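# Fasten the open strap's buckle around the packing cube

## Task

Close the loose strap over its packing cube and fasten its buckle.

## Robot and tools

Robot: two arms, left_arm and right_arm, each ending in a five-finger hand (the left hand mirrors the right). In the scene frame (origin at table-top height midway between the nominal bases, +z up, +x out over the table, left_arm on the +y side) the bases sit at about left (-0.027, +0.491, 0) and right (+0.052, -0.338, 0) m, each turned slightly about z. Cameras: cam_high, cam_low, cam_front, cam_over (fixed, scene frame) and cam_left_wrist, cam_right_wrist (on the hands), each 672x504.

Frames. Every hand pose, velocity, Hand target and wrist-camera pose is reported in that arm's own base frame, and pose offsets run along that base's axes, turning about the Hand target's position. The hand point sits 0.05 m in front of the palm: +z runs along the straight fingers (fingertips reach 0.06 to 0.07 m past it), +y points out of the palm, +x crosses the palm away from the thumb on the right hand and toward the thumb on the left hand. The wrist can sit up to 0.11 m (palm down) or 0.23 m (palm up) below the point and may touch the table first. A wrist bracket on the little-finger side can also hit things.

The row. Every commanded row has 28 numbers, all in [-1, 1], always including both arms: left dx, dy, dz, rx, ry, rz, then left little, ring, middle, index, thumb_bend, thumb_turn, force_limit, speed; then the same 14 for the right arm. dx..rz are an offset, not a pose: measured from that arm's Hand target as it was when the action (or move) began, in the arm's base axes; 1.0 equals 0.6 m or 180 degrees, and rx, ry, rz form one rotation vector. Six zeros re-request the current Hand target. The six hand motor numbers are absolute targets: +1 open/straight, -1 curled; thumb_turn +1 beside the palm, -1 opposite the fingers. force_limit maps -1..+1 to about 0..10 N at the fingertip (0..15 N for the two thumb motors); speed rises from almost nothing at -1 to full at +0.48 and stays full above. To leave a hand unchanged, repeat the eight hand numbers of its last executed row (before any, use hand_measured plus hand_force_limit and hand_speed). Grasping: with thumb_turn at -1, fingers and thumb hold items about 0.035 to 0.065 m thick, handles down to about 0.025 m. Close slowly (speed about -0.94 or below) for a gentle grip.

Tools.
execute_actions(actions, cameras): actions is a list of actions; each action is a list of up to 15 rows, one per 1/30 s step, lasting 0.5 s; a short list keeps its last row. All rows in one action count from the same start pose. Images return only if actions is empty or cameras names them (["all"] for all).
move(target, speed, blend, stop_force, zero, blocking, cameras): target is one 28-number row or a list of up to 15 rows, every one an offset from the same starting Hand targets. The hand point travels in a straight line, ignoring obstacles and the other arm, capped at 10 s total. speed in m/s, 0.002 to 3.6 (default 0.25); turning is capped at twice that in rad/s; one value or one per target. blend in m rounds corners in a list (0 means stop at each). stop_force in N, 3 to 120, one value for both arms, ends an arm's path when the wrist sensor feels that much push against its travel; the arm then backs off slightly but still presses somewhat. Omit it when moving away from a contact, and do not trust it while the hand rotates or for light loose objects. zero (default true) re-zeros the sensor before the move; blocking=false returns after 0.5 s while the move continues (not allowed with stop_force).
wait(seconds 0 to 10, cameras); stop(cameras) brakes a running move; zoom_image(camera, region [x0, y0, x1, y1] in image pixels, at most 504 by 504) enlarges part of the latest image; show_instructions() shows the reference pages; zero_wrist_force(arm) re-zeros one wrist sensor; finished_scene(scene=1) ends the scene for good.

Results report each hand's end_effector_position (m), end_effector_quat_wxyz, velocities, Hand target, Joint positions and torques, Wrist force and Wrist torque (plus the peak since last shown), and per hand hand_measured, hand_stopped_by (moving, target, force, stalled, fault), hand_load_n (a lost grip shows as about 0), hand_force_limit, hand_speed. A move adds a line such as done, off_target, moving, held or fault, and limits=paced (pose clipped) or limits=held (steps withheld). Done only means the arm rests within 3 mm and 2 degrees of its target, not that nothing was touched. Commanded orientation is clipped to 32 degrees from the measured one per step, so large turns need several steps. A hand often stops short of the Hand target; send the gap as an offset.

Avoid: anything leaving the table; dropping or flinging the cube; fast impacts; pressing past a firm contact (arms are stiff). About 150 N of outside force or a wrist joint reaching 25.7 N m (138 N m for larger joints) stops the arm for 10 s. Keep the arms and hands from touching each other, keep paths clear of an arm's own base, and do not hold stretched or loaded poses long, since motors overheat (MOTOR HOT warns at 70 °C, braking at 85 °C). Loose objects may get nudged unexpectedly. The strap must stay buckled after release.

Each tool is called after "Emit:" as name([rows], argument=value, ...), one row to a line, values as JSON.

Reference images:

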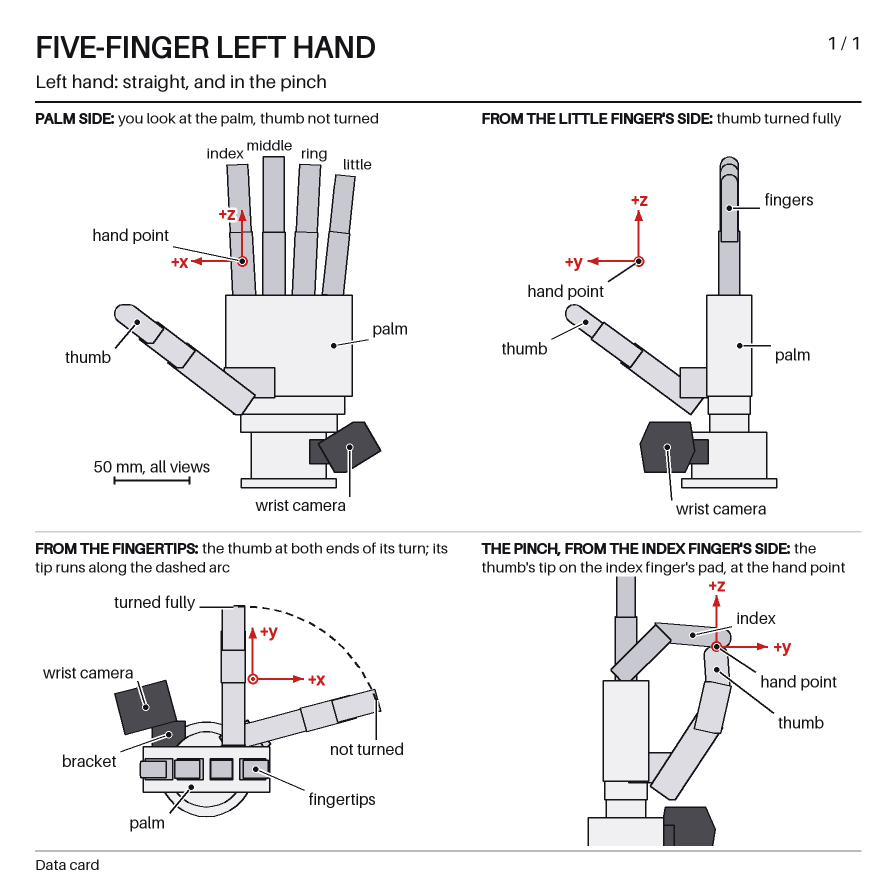

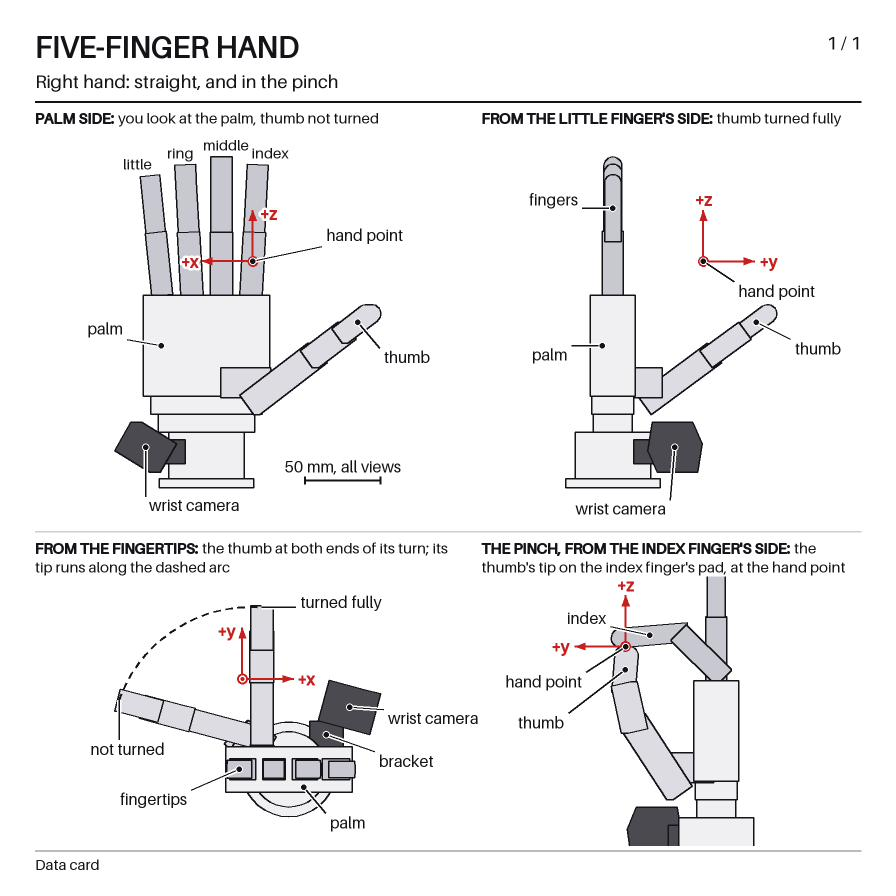

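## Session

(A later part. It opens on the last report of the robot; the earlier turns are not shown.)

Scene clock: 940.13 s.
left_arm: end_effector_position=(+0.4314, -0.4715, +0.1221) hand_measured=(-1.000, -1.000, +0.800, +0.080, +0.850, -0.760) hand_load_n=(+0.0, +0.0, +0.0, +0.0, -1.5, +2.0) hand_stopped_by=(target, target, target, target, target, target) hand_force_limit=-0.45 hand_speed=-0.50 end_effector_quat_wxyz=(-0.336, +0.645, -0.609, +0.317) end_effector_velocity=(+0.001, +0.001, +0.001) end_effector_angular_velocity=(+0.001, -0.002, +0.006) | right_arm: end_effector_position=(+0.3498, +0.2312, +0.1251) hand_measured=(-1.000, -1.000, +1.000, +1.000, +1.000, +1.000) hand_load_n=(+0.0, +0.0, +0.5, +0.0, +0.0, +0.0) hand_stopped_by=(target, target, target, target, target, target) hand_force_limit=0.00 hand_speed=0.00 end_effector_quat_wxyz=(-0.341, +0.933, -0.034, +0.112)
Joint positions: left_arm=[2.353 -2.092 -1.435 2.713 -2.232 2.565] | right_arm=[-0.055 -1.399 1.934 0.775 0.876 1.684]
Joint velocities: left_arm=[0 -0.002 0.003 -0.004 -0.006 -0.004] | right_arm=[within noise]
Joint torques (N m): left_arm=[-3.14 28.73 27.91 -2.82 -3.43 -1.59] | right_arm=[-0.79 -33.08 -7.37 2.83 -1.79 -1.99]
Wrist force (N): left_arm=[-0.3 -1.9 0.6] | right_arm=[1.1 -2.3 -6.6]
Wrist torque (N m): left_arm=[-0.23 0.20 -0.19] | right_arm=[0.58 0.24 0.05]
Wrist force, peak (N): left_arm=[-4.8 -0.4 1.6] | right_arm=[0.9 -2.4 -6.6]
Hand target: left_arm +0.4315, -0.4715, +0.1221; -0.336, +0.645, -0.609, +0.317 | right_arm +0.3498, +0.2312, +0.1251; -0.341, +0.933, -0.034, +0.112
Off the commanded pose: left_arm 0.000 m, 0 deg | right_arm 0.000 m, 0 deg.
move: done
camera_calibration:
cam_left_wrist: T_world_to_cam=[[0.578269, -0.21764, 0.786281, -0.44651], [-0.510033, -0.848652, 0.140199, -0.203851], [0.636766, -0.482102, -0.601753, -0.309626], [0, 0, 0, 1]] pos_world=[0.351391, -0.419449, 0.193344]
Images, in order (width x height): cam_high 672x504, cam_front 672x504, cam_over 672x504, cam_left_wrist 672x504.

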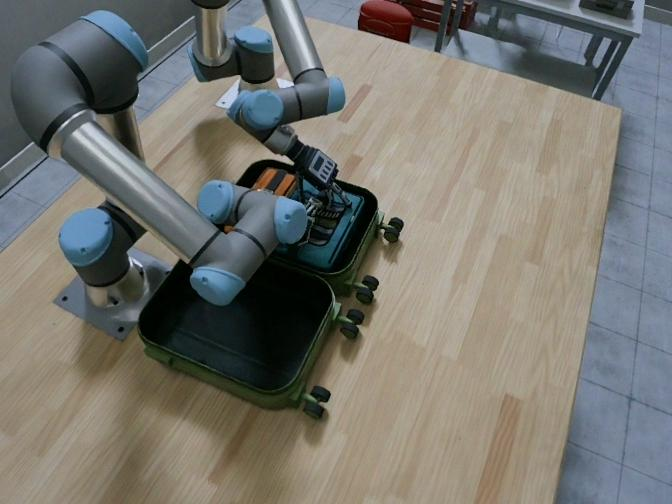

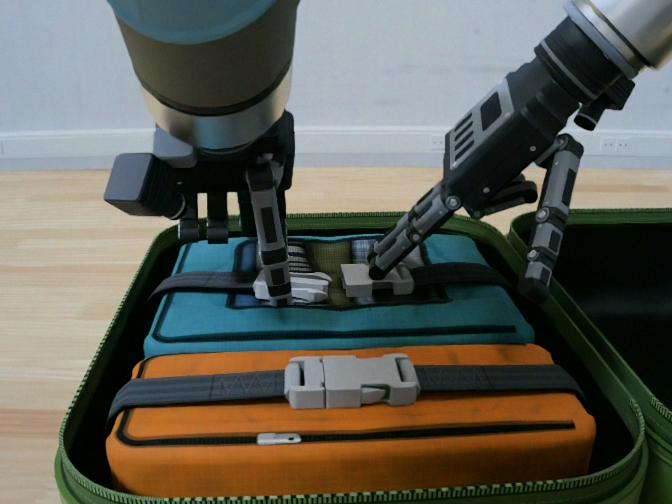

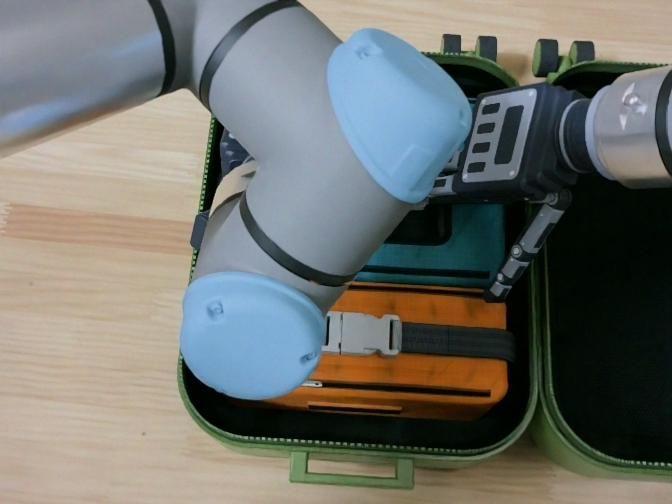

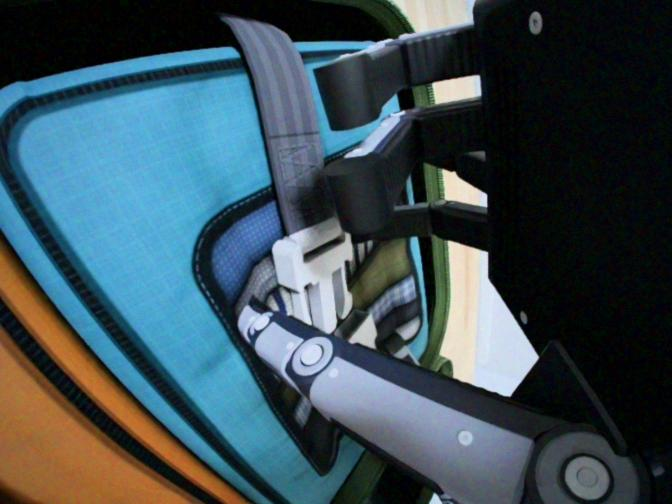

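Emit:
move([
  [-0.0017, 0.01, 0, 0, 0, 0, -1, -1, 0.8, 0.08, 0.85, -0.76, -0.45, -0.5, 0, 0, 0, 0, 0, 0, -1, -1, 1, 1, 1, 1, 0.0, 0.0],
  [-0.0017, 0.01, -0.0012, 0, 0, 0, -1, -1, 0.8, 0.0, 0.75, -0.76, -0.45, -0.8, 0, 0, 0, 0, 0, 0, -1, -1, 1, 1, 1, 1, 0.0, 0.0],
  [-0.0017, 0.01, -0.0043, 0, 0, 0, -1, -1, 0.8, 0.0, 0.75, -0.76, -0.45, -0.8, 0, 0, 0, 0, 0, 0, -1, -1, 1, 1, 1, 1, 0.0, 0.0],
], speed=0.03, cameras=["cam_front", "cam_high", "cam_left_wrist"])

Emit:
zoom_image(camera="cam_front", region=[240, 240, 400, 320])

Emit:
zoom_image(camera="cam_high", region=[280, 180, 360, 250])

Emit:
zoom_image(camera="cam_left_wrist", region=[150, 180, 450, 400])

Scene clock: 974.60 s.
left_arm: end_effector_position=(+0.4305, -0.4655, +0.1195) hand_measured=(-1.000, -1.000, +0.800, +0.000, +0.750, -0.760) hand_load_n=(+0.0, +0.0, +0.0, +0.0, -0.5, +0.5) hand_stopped_by=(target, target, target, target, target, target) hand_force_limit=-0.45 hand_speed=-0.80 end_effector_quat_wxyz=(-0.336, +0.645, -0.609, +0.317) | right_arm: end_effector_position=(+0.3498, +0.2312, +0.1251) hand_measured=(-1.000, -1.000, +1.000, +1.000, +1.000, +1.000) hand_load_n=(+0.0, +0.0, +0.0, +0.0, +0.0, -0.5) hand_stopped_by=(target, target, target, target, target, target) hand_force_limit=0.00 hand_speed=0.00 end_effector_quat_wxyz=(-0.341, +0.933, -0.034, +0.112)
Joint positions: left_arm=[2.36 -2.081 -1.459 2.73 -2.227 2.572] | right_arm=[-0.055 -1.399 1.934 0.775 0.876 1.684]
Joint torques (N m): left_arm=[-4.19 30.11 10.14 -0.59 -3.05 -1.34] | right_arm=[3.6 -32.94 -8.77 2.19 -1.65 -2.02]
Wrist force (N): left_arm=[-1.3 -1.5 -0.6] | right_arm=[0.7 -2.4 -6.5]
Wrist torque (N m): left_arm=[-0.17 0.25 -0.26] | right_arm=[0.56 0.29 0.02]
Wrist force, peak (N): left_arm=[-0.5 -2.1 0.4] | right_arm=[0.9 -2.3 -6.7]
Hand target: left_arm +0.4305, -0.4655, +0.1195; -0.336, +0.645, -0.609, +0.317 | right_arm +0.3498, +0.2312, +0.1251; -0.341, +0.933, -0.034, +0.112
Off the commanded pose: left_arm 0.000 m, 0 deg | right_arm 0.000 m, 0 deg.
move: done
camera_calibration:
cam_left_wrist: T_world_to_cam=[[0.578285, -0.217648, 0.786267, -0.442531], [-0.509977, -0.848694, 0.14015, -0.199004], [0.636797, -0.482025, -0.601782, -0.307743], [0, 0, 0, 1]] pos_world=[0.350392, -0.413549, 0.190644]
Images, in order (width x height): cam_high 672x504, cam_front 672x504, cam_left_wrist 672x504.

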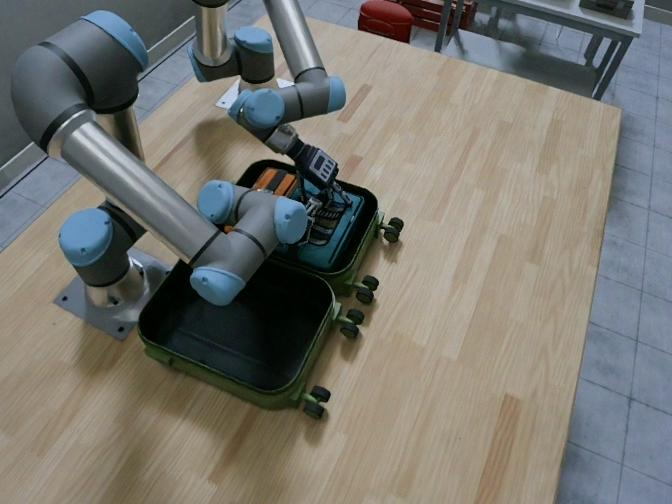

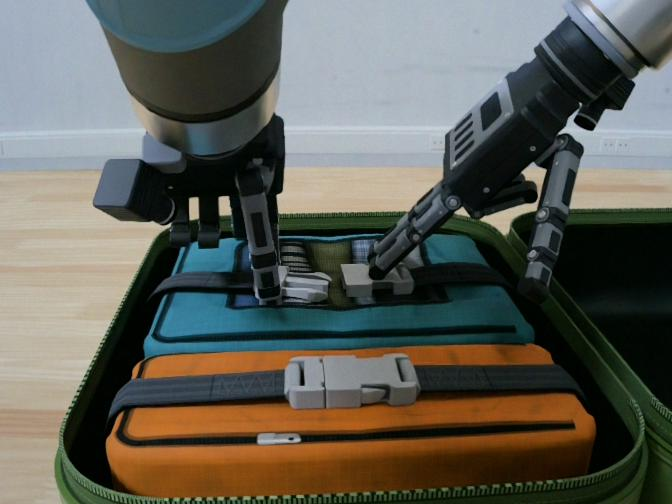

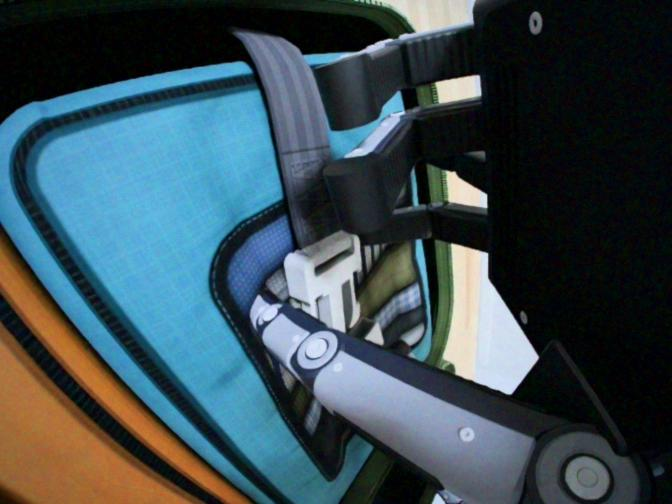

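Scaled by 3.150.

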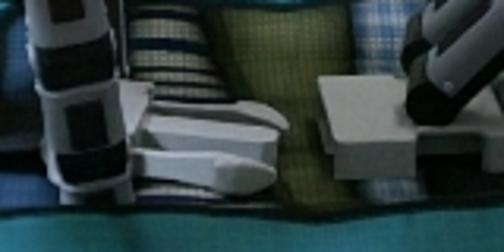

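Scaled by 6.300.

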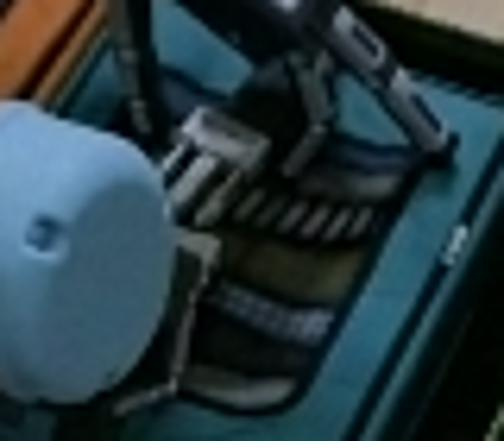

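Scaled by 1.680 from the camera's 672x504 image, which has a finer 960x720 frame.

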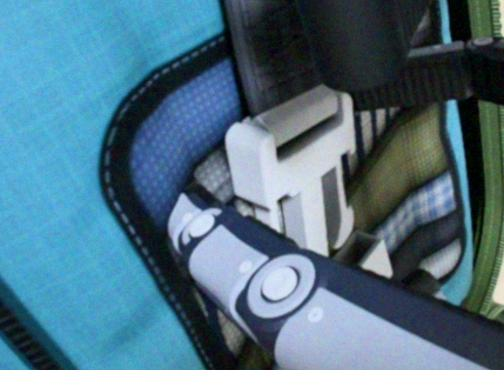

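Emit:
move([
  [0, 0, 0.001, 0, 0, 0, -1, -1, 0.8, 0.0, 0.62, -0.76, -0.3, -0.85, 0, 0, 0, 0, 0, 0, -1, -1, 1, 1, 1, 1, 0.0, 0.0],
  [0, 0, 0.0005, 0, 0, 0, -1, -1, 0.8, -0.3, 0.62, -0.76, -0.3, -0.93, 0, 0, 0, 0, 0, 0, -1, -1, 1, 1, 1, 1, 0.0, 0.0],
], speed=0.03, cameras=["cam_front", "cam_high", "cam_left_wrist"])

Emit:
zoom_image(camera="cam_front", region=[240, 240, 400, 320])

Emit:
zoom_image(camera="cam_high", region=[280, 180, 360, 250])

Emit:
zoom_image(camera="cam_left_wrist", region=[150, 180, 450, 400])

Scene clock: 990.93 s.
left_arm: end_effector_position=(+0.4305, -0.4655, +0.1198) hand_measured=(-1.000, -1.000, +0.800, -0.044, +0.622, -0.760) hand_load_n=(+0.0, +0.0, +0.0, +4.0, +3.5, +0.5) hand_stopped_by=(target, target, target, force, target, target) hand_force_limit=-0.30 hand_speed=-0.93 end_effector_quat_wxyz=(-0.336, +0.645, -0.609, +0.317) | right_arm: end_effector_position=(+0.3498, +0.2312, +0.1251) hand_measured=(-1.000, -1.000, +1.000, +1.000, +1.000, +1.000) hand_load_n=(+0.0, +0.0, +0.0, +0.5, +0.0, -0.5) hand_stopped_by=(target, target, target, target, target, target) hand_force_limit=0.00 hand_speed=0.00 end_effector_quat_wxyz=(-0.341, +0.933, -0.034, +0.112)
Joint positions: left_arm=[2.36 -2.081 -1.459 2.73 -2.227 2.572] | right_arm=[-0.055 -1.399 1.934 0.775 0.876 1.684]
Joint torques (N m): left_arm=[-4.35 28.64 6.14 0.2 -1.19 1.3] | right_arm=[3.45 -32.55 -10.02 1.59 -1.25 -1.9]
Wrist force (N): left_arm=[-1.4 -0.2 0.1] | right_arm=[1.0 -2.3 -6.5]
Wrist torque (N m): left_arm=[-0.12 0.23 -0.24] | right_arm=[0.57 0.25 0.04]
Wrist force, peak (N): left_arm=[-1.2 -2.3 -1.1] | right_arm=[0.8 -2.5 -6.8]
Hand target: left_arm +0.4305, -0.4655, +0.1198; -0.336, +0.645, -0.609, +0.317 | right_arm +0.3498, +0.2312, +0.1251; -0.341, +0.933, -0.034, +0.112
Off the commanded pose: left_arm 0.000 m, 0 deg | right_arm 0.000 m, 0 deg.
move: done
camera_calibration:
cam_left_wrist: T_world_to_cam=[[0.578285, -0.217648, 0.786267, -0.442846], [-0.509977, -0.848694, 0.14015, -0.19906], [0.636797, -0.482025, -0.601782, -0.307503], [0, 0, 0, 1]] pos_world=[0.350392, -0.413549, 0.191044]
Images, in order (width x height): cam_high 672x504, cam_front 672x504, cam_left_wrist 672x504.

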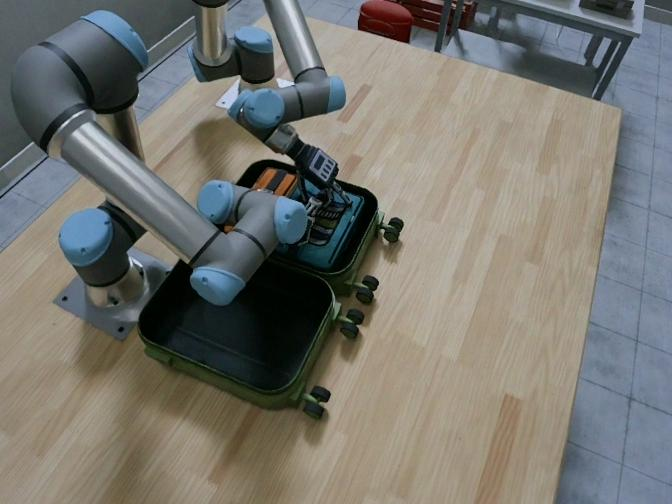

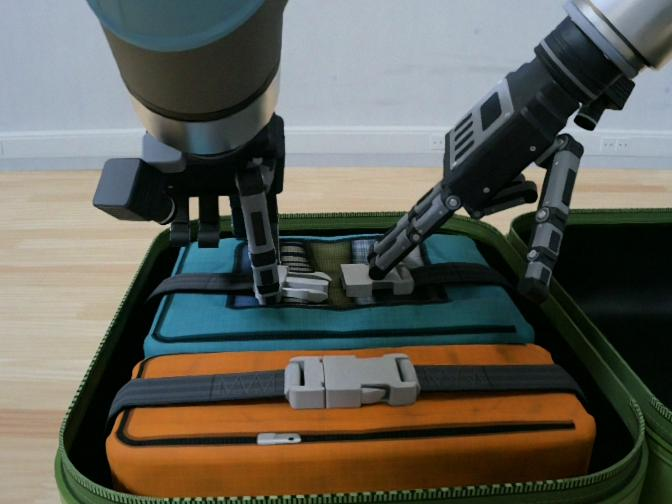

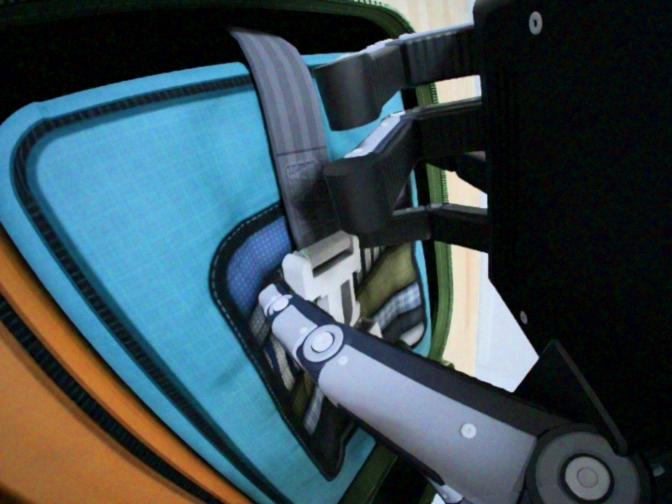

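Scaled by 3.150.

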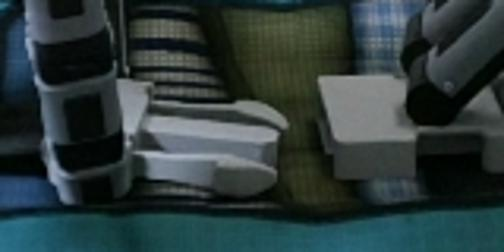

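Scaled by 6.300.

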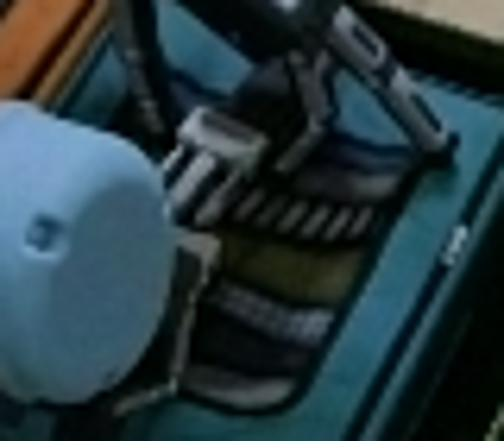

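Scaled by 1.680 from the camera's 672x504 image, which has a finer 960x720 frame.

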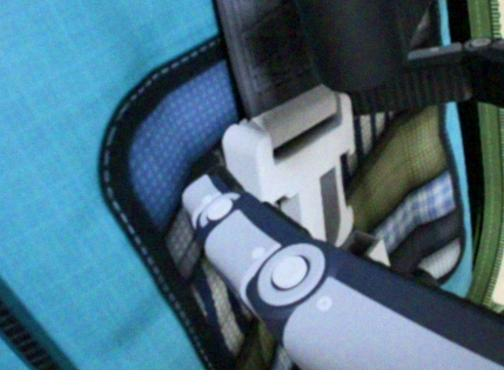

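Emit:
move([
  [0.0063, 0.0022, 0.0, 0, 0, 0.0583, -1, -1, 0.8, -0.3, 0.62, -0.76, -0.3, -0.93, 0, 0, 0, 0, 0, 0, -1, -1, 1, 1, 1, 1, 0.0, 0.0],
], speed=0.05, cameras=["cam_front", "cam_high", "cam_left_wrist"])

Emit:
zoom_image(camera="cam_front", region=[240, 240, 400, 320])

Emit:
zoom_image(camera="cam_high", region=[280, 180, 360, 250])

Scene clock: 1025.80 s.
left_arm: end_effector_position=(+0.4342, -0.4643, +0.1198) hand_measured=(-1.000, -1.000, +0.800, -0.044, +0.622, -0.760) hand_load_n=(+0.0, +0.0, +0.0, +4.0, +4.0, -1.0) hand_stopped_by=(target, target, target, force, target, target) hand_force_limit=-0.30 hand_speed=-0.93 end_effector_quat_wxyz=(-0.363, +0.698, -0.547, +0.285) | right_arm: end_effector_position=(+0.3498, +0.2312, +0.1251) hand_measured=(-1.000, -1.000, +1.000, +1.000, +1.000, +1.000) hand_load_n=(+0.0, +0.0, +0.5, +0.0, +0.0, +0.0) hand_stopped_by=(target, target, target, target, target, target) hand_force_limit=0.00 hand_speed=0.00 end_effector_quat_wxyz=(-0.341, +0.933, -0.034, +0.112)
Joint positions: left_arm=[2.322 -2.177 -1.336 2.55 -2.367 2.344] | right_arm=[-0.055 -1.399 1.934 0.775 0.876 1.684]
Joint torques (N m): left_arm=[3.78 56.01 7.78 0.36 2 1.97] | right_arm=[3.26 -32.74 -10.13 0.9 -1.18 -1.78]
Wrist force (N): left_arm=[-2.2 0.8 -0.1] | right_arm=[0.8 -1.8 -6.1]
Wrist torque (N m): left_arm=[-0.09 0.31 -0.23] | right_arm=[0.60 0.26 0.04]
Wrist force, peak (N): left_arm=[-2.3 0.8 0.1] | right_arm=[1.0 -2.6 -6.6]
Hand target: left_arm +0.4342, -0.4642, +0.1198; -0.363, +0.698, -0.547, +0.285 | right_arm +0.3498, +0.2312, +0.1251; -0.341, +0.933, -0.034, +0.112
Off the commanded pose: left_arm 0.000 m, 0 deg | right_arm 0.000 m, 0 deg.
move: done
camera_calibration:
cam_left_wrist: T_world_to_cam=[[0.608145, -0.108863, 0.786326, -0.407134], [-0.346939, -0.92739, 0.139931, -0.303314], [0.713998, -0.357906, -0.601757, -0.285233], [0, 0, 0, 1]] pos_world=[0.346021, -0.427699, 0.190943]
Images, in order (width x height): cam_high 672x504, cam_front 672x504, cam_left_wrist 672x504.

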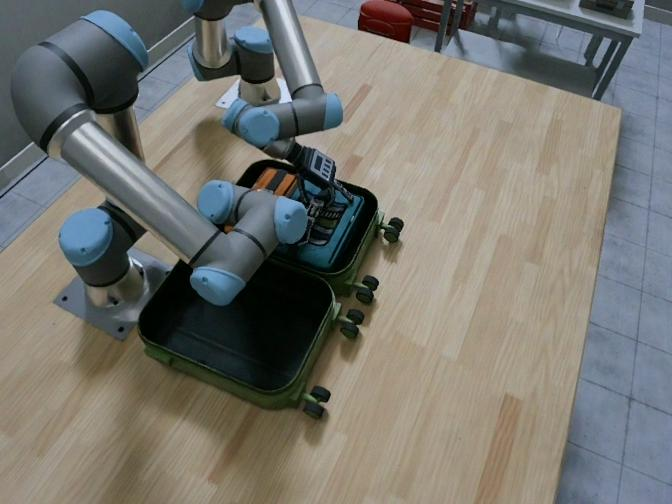

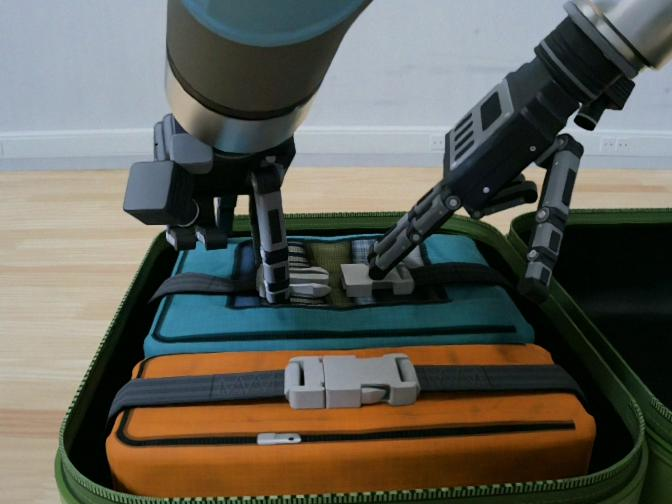

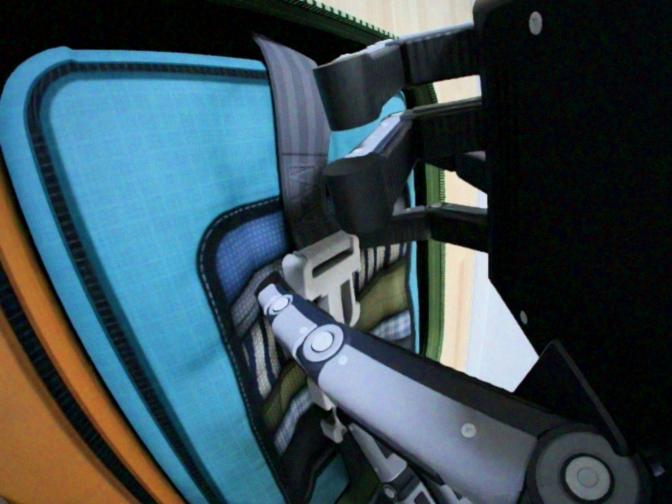

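Scaled by 3.150.

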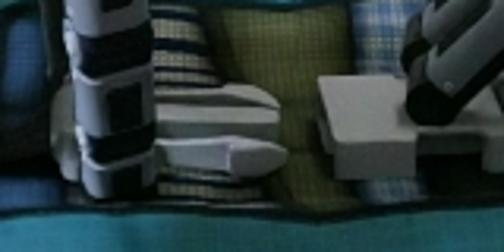

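Scaled by 6.300.

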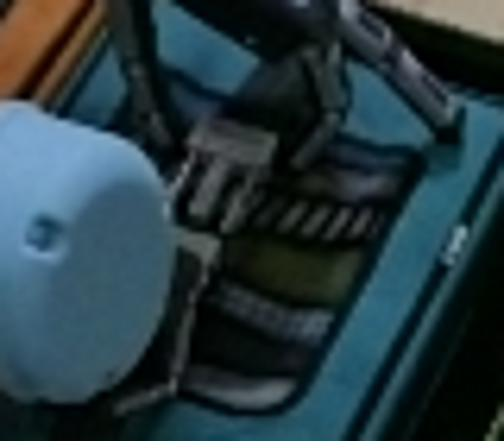

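Emit:
zoom_image(camera="cam_front", region=[285, 255, 365, 305])

Scaled by 6.300.

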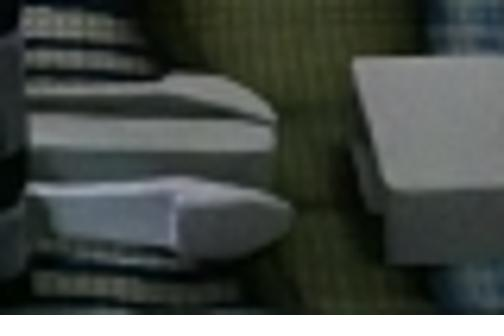

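Emit:
move([
  [0, -0.0167, 0.0, 0, 0, 0, -1, -1, 0.8, -0.3, 0.62, -0.76, -0.3, -0.93, 0, 0, 0, 0, 0, 0, -1, -1, 1, 1, 1, 1, 0.0, 0.0],
], speed=0.02, cameras=["cam_front", "cam_high"])

Emit:
zoom_image(camera="cam_front", region=[285, 255, 365, 305])

Emit:
zoom_image(camera="cam_high", region=[280, 180, 360, 250])

Scene clock: 1059.23 s.
left_arm: end_effector_position=(+0.4342, -0.4743, +0.1197) hand_measured=(-1.000, -1.000, +0.800, -0.044, +0.622, -0.760) hand_load_n=(+0.0, +0.0, +0.0, +5.5, +3.5, -3.0) hand_stopped_by=(target, target, target, force, target, target) hand_force_limit=-0.30 hand_speed=-0.93 end_effector_quat_wxyz=(-0.363, +0.698, -0.547, +0.285) end_effector_velocity=(-0.001, +0.001, -0.001) end_effector_angular_velocity=(-0.001, +0.001, -0.001) | right_arm: end_effector_position=(+0.3498, +0.2312, +0.1251) hand_measured=(-1.000, -1.000, +1.000, +1.000, +1.000, +1.000) hand_load_n=(+0.0, +0.0, +0.5, +0.5, +0.0, +0.0) hand_stopped_by=(target, target, target, target, target, target) hand_force_limit=0.00 hand_speed=0.00 end_effector_quat_wxyz=(-0.341, +0.933, -0.034, +0.112)
Joint positions: left_arm=[2.309 -2.199 -1.3 2.526 -2.375 2.328] | right_arm=[-0.055 -1.399 1.934 0.775 0.876 1.684]
Joint velocities: left_arm=[0.001 0.002 -0.005 0.004 0.002 0.001] | right_arm=[within noise]
Joint torques (N m): left_arm=[3.66 57.26 8.14 0.78 -0.93 1.41] | right_arm=[3.67 -32.83 -11.33 0.49 -1.12 -1.78]
Wrist force (N): left_arm=[-4.5 -0.9 0.8] | right_arm=[0.8 -2.5 -6.8]
Wrist torque (N m): left_arm=[-0.14 0.33 -0.10] | right_arm=[0.58 0.30 0.02]
Wrist force, peak (N): left_arm=[-4.5 -0.6 1.1] | right_arm=[0.8 -2.5 -6.8]
Hand target: left_arm +0.4342, -0.4742, +0.1198; -0.363, +0.698, -0.547, +0.285 | right_arm +0.3498, +0.2312, +0.1251; -0.341, +0.933, -0.034, +0.112
Off the commanded pose: left_arm 0.000 m, 0 deg | right_arm 0.000 m, 0 deg.
move: done
Images, in order (width x height): cam_high 672x504, cam_front 672x504.

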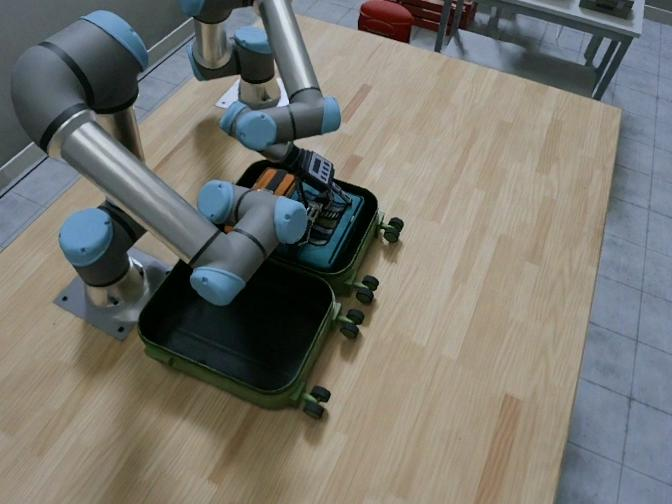

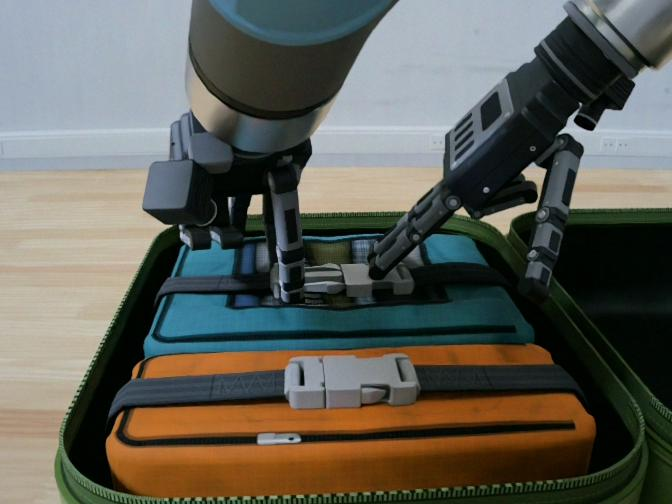

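Scaled by 6.300.

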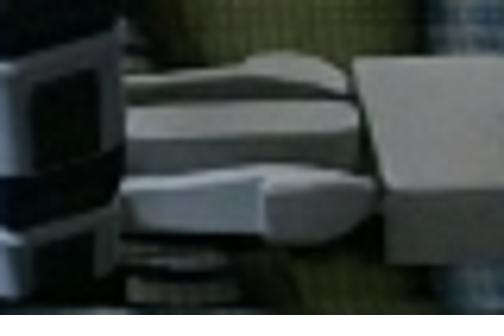

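Scaled by 6.300.

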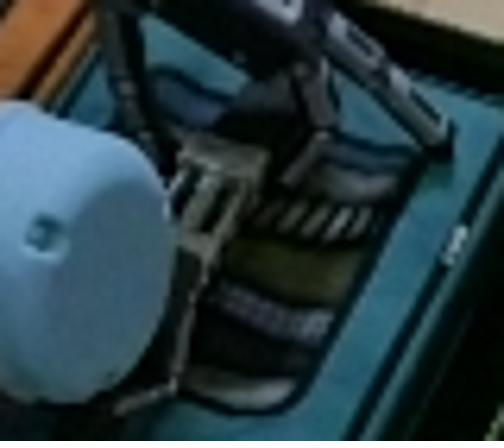

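Emit:
move([
  [0, 0.003, -0.003, 0, 0, 0, -1, -1, 0.8, -0.3, 0.62, -0.76, -0.3, -0.93, 0, 0, 0, 0, 0, 0, -1, -1, 1, 1, 1, 1, 0.0, 0.0],
], speed=0.01, stop_force=6, cameras=["cam_front", "cam_left_wrist"])

Emit:
zoom_image(camera="cam_front", region=[285, 255, 365, 305])

Emit:
zoom_image(camera="cam_left_wrist", region=[200, 180, 420, 400])

Scene clock: 1091.10 s.
left_arm: end_effector_position=(+0.4342, -0.4724, +0.1180) hand_measured=(-1.000, -1.000, +0.800, -0.044, +0.622, -0.760) hand_load_n=(+0.0, +0.0, +0.0, +4.5, +3.5, -0.5) hand_stopped_by=(target, target, target, force, target, target) hand_force_limit=-0.30 hand_speed=-0.93 end_effector_quat_wxyz=(-0.363, +0.698, -0.547, +0.285) | right_arm: end_effector_position=(+0.3498, +0.2312, +0.1251) hand_measured=(-1.000, -1.000, +1.000, +1.000, +1.000, +1.000) hand_load_n=(+0.0, +0.0, +0.5, +0.0, +0.0, +0.0) hand_stopped_by=(target, target, target, target, target, target) hand_force_limit=0.00 hand_speed=0.00 end_effector_quat_wxyz=(-0.341, +0.933, -0.034, +0.112)
Joint positions: left_arm=[2.312 -2.196 -1.31 2.535 -2.373 2.331] | right_arm=[-0.055 -1.399 1.934 0.775 0.876 1.684]
Joint torques (N m): left_arm=[-0.62 45.07 29.25 -2.89 1.15 -0.06] | right_arm=[2.89 -32.75 -12.54 0.5 -1.02 -1.71]
Wrist force (N): left_arm=[-2.1 -2.1 -0.7] | right_arm=[0.9 -1.9 -6.1]
Wrist torque (N m): left_arm=[-0.20 0.29 -0.22] | right_arm=[0.58 0.26 0.04]
Wrist force, peak (N): left_arm=[-4.4 -0.7 1.1] | right_arm=[0.9 -2.5 -6.8]
Hand target: left_arm +0.4342, -0.4724, +0.1180; -0.363, +0.698, -0.547, +0.285 | right_arm +0.3498, +0.2312, +0.1251; -0.341, +0.933, -0.034, +0.112
Off the commanded pose: left_arm 0.000 m, 0 deg | right_arm 0.000 m, 0 deg.
move: done
camera_calibration:
cam_left_wrist: T_world_to_cam=[[0.608272, -0.108839, 0.786231, -0.406696], [-0.346905, -0.927392, 0.140004, -0.310614], [0.713907, -0.357908, -0.601863, -0.289104], [0, 0, 0, 1]] pos_world=[0.346021, -0.435799, 0.189243]
Images, in order (width x height): cam_front 672x504, cam_left_wrist 672x504.

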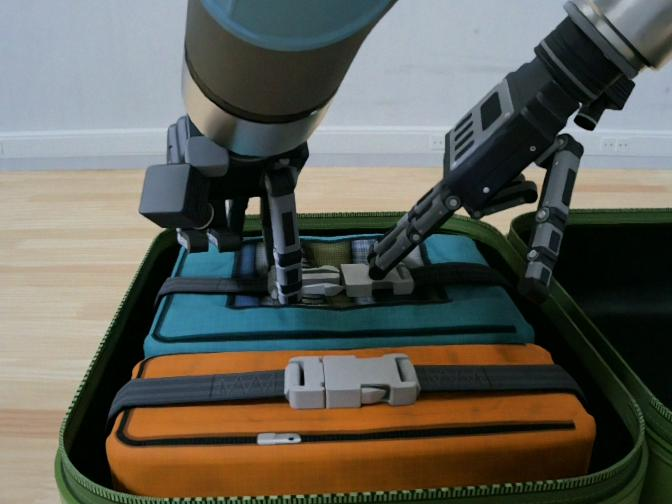

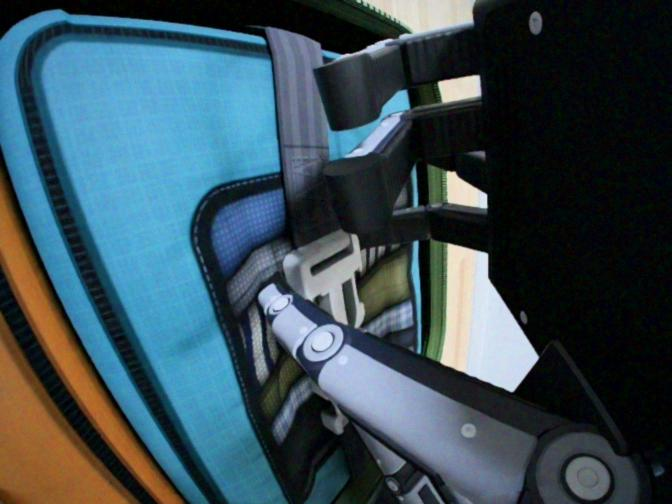

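Scaled by 6.300.

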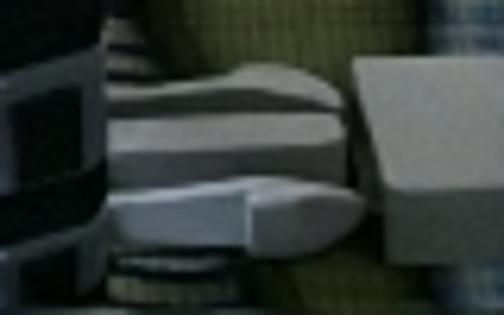

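Scaled by 2.291 from the camera's 672x504 image, which has a finer 960x720 frame.

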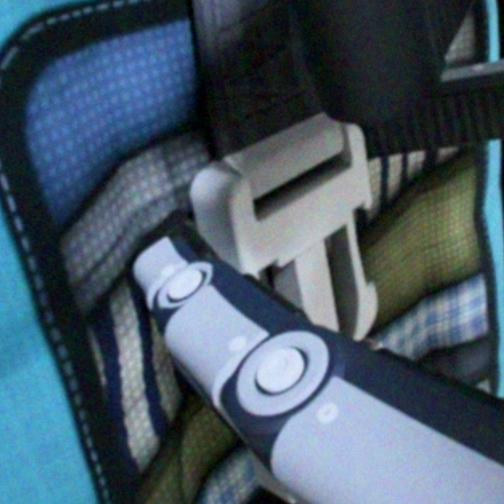

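Emit:
move([
  [0, 0, 0, 0, 0, 0, -1, -1, 0.8, -0.3, 0.62, -0.76, -0.3, -0.93, 0.0003, 0.0133, 0, 0, 0, 0, -1, -1, 1, 1, 1, 1, 0.0, 0.0],
], speed=0.02, cameras=["cam_front", "cam_high"])

Emit:
zoom_image(camera="cam_front", region=[285, 255, 365, 305])

Emit:
zoom_image(camera="cam_high", region=[280, 180, 360, 250])

Scene clock: 1111.53 s.
left_arm: end_effector_position=(+0.4342, -0.4724, +0.1180) hand_measured=(-1.000, -1.000, +0.800, -0.044, +0.622, -0.760) hand_load_n=(+0.0, +0.0, +0.0, +4.0, +2.5, -1.0) hand_stopped_by=(target, target, target, force, target, target) hand_force_limit=-0.30 hand_speed=-0.93 end_effector_quat_wxyz=(-0.363, +0.698, -0.547, +0.285) | right_arm: end_effector_position=(+0.3501, +0.2392, +0.1251) hand_measured=(-1.000, -1.000, +1.000, +1.000, +1.000, +1.000) hand_load_n=(+0.0, +0.0, +0.0, +0.0, +0.0, +0.0) hand_stopped_by=(target, target, target, target, target, target) hand_force_limit=0.00 hand_speed=0.00 end_effector_quat_wxyz=(-0.341, +0.933, -0.034, +0.113) end_effector_velocity=(+0.001, -0.002, +0.000) end_effector_angular_velocity=(-0.002, -0.002, +0.000)
Joint positions: left_arm=[2.312 -2.197 -1.31 2.535 -2.373 2.331] | right_arm=[-0.03 -1.395 1.924 0.761 0.883 1.716]
Joint velocities: left_arm=[within noise] | right_arm=[-0.003 0 0 0.001 0.001 -0.005]
Joint torques (N m): left_arm=[-2.05 30.03 28.64 -2.29 -2.33 -1.55] | right_arm=[-3.85 -17.17 -8.57 3.06 -0.49 -1.94]
Wrist force (N): left_arm=[-3.3 -1.7 0.1] | right_arm=[0.7 0.7 -6.9]
Wrist torque (N m): left_arm=[-0.17 0.27 -0.21] | right_arm=[0.54 0.23 0.01]
Wrist force, peak (N): left_arm=[-4.1 -2.1 0.1] | right_arm=[0.7 0.8 -7.6]
Hand target: left_arm +0.4342, -0.4724, +0.1180; -0.363, +0.698, -0.547, +0.285 | right_arm +0.3500, +0.2392, +0.1251; -0.341, +0.933, -0.034, +0.112
Off the commanded pose: left_arm 0.000 m, 0 deg | right_arm 0.000 m, 0 deg.
move: done
Images, in order (width x height): cam_high 672x504, cam_front 672x504.

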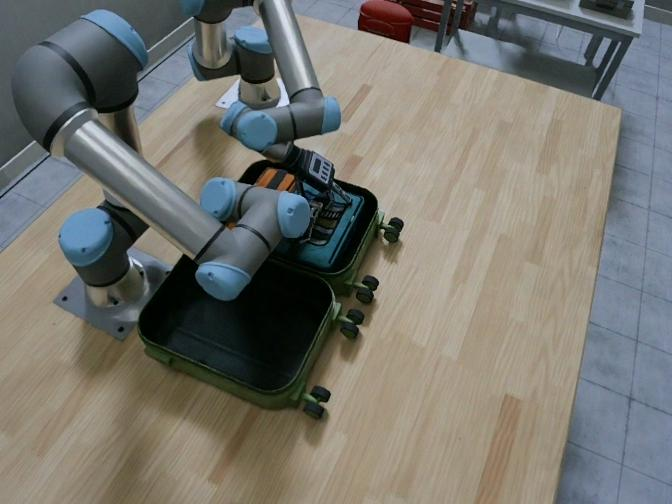

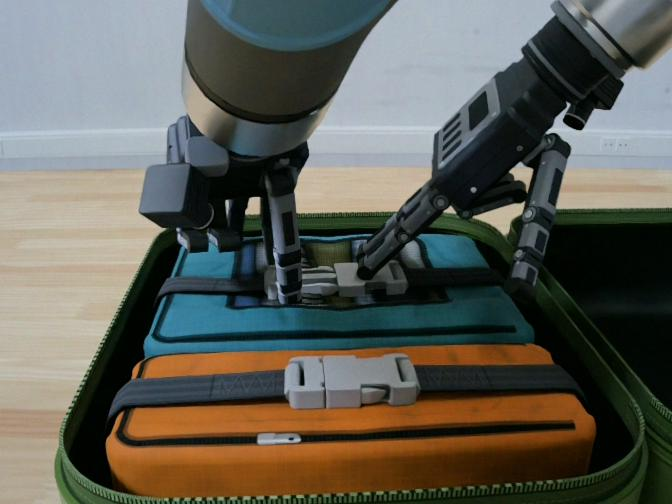

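Scaled by 6.300.

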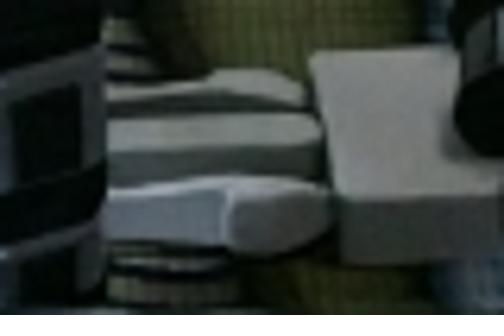

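Scaled by 6.300.

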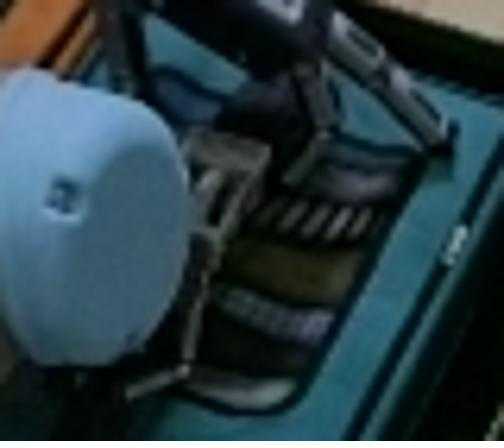

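Emit:
move([
  [0, 0, 0, 0, 0, 0, -1, -1, 0.8, 0.25, 0.9, -0.76, -0.3, 0.0, 0, 0, 0, 0, 0, 0, -1, -1, 1, 1, 1, 1, 0.0, 0.0],
  [0, 0, 0.1167, 0, 0, 0, -1, -1, 0.8, 0.25, 0.9, -0.76, -0.3, 0.0, 0, 0, 0, 0, 0, 0, -1, -1, 1, 1, 1, 1, 0.0, 0.0],
  [-0.0462, 0.2192, 0.1367, 0.1052, 0.0341, -0.5292, -1, -1, 1, 1, 1, 1, -0.3, 0.0, 0, 0, 0, 0, 0, 0, -1, -1, 1, 1, 1, 1, 0.0, 0.0],
], speed=[0.05, 0.1, 0.3], cameras=["cam_front", "cam_high", "cam_over"])

Emit:
zoom_image(camera="cam_over", region=[280, 130, 460, 240])

Emit:
zoom_image(camera="cam_front", region=[240, 240, 400, 320])

Scene clock: 1196.53 s.
left_arm: end_effector_position=(+0.4065, -0.3409, +0.2000) hand_measured=(-1.000, -1.000, +1.000, +1.000, +1.000, +1.000) hand_load_n=(+0.0, +0.0, +0.0, -0.5, +0.0, +0.0) hand_stopped_by=(target, target, target, target, target, target) hand_force_limit=-0.30 hand_speed=0.00 end_effector_quat_wxyz=(+0.107, -0.019, +0.933, -0.342) | right_arm: end_effector_position=(+0.3500, +0.2392, +0.1251) hand_measured=(-1.000, -1.000, +1.000, +1.000, +1.000, +1.000) hand_load_n=(+0.0, +0.0, +0.0, +0.5, +0.0, +0.0) hand_stopped_by=(target, target, target, target, target, target) hand_force_limit=0.00 hand_speed=0.00 end_effector_quat_wxyz=(-0.341, +0.933, -0.034, +0.112)
Joint positions: left_arm=[2.915 -1.885 -1.498 2.253 -0.964 4.304] | right_arm=[-0.03 -1.395 1.924 0.761 0.883 1.715]
Joint torques (N m): left_arm=[-5.94 46.12 12.02 -2.16 3.25 0.72] | right_arm=[-5.3 -32.35 -8.27 3.46 1.59 -2.04]
Wrist force (N): left_arm=[-0.9 1.5 0.9] | right_arm=[0.6 -0.6 -5.1]
Wrist torque (N m): left_arm=[-0.01 0.15 -0.21] | right_arm=[0.47 0.23 0.04]
Wrist force, peak (N): left_arm=[-1.8 -3.8 1.9] | right_arm=[0.9 -0.2 -6.8]
Hand target: left_arm +0.4065, -0.3409, +0.2000; +0.107, -0.019, +0.933, -0.342 | right_arm +0.3500, +0.2392, +0.1251; -0.341, +0.933, -0.034, +0.112
Off the commanded pose: left_arm 0.000 m, 0 deg | right_arm 0.000 m, 0 deg.
move: done
Images, in order (width x height): cam_high 672x504, cam_front 672x504, cam_over 672x504.

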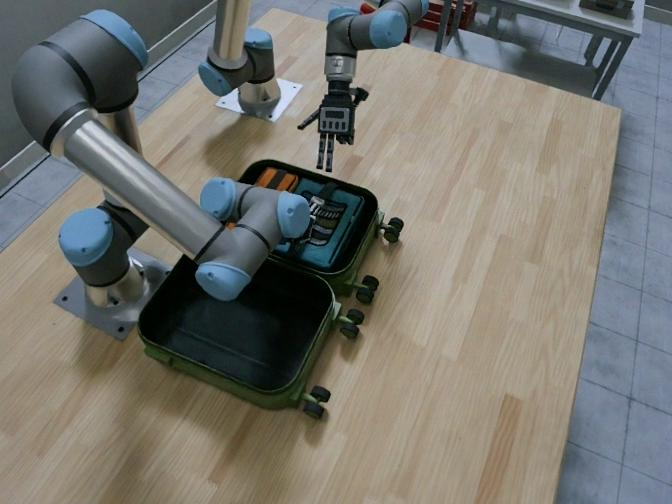

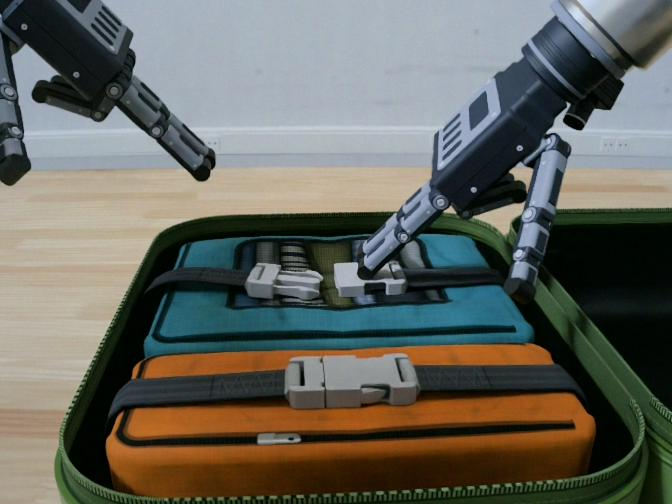

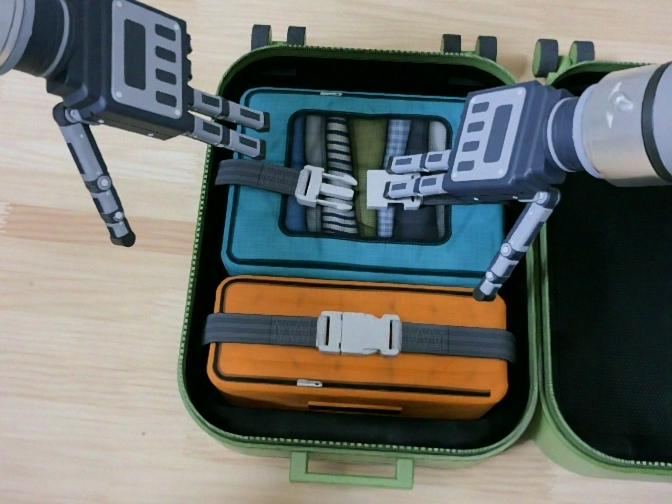

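Scaled by 2.800.

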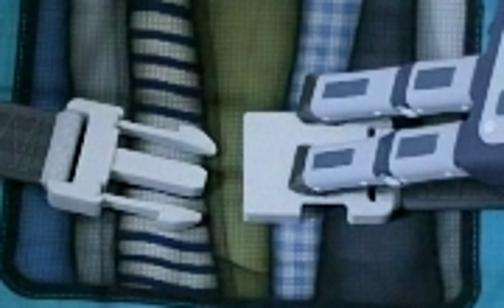

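Scaled by 3.150.

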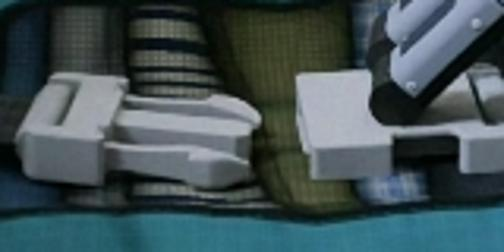

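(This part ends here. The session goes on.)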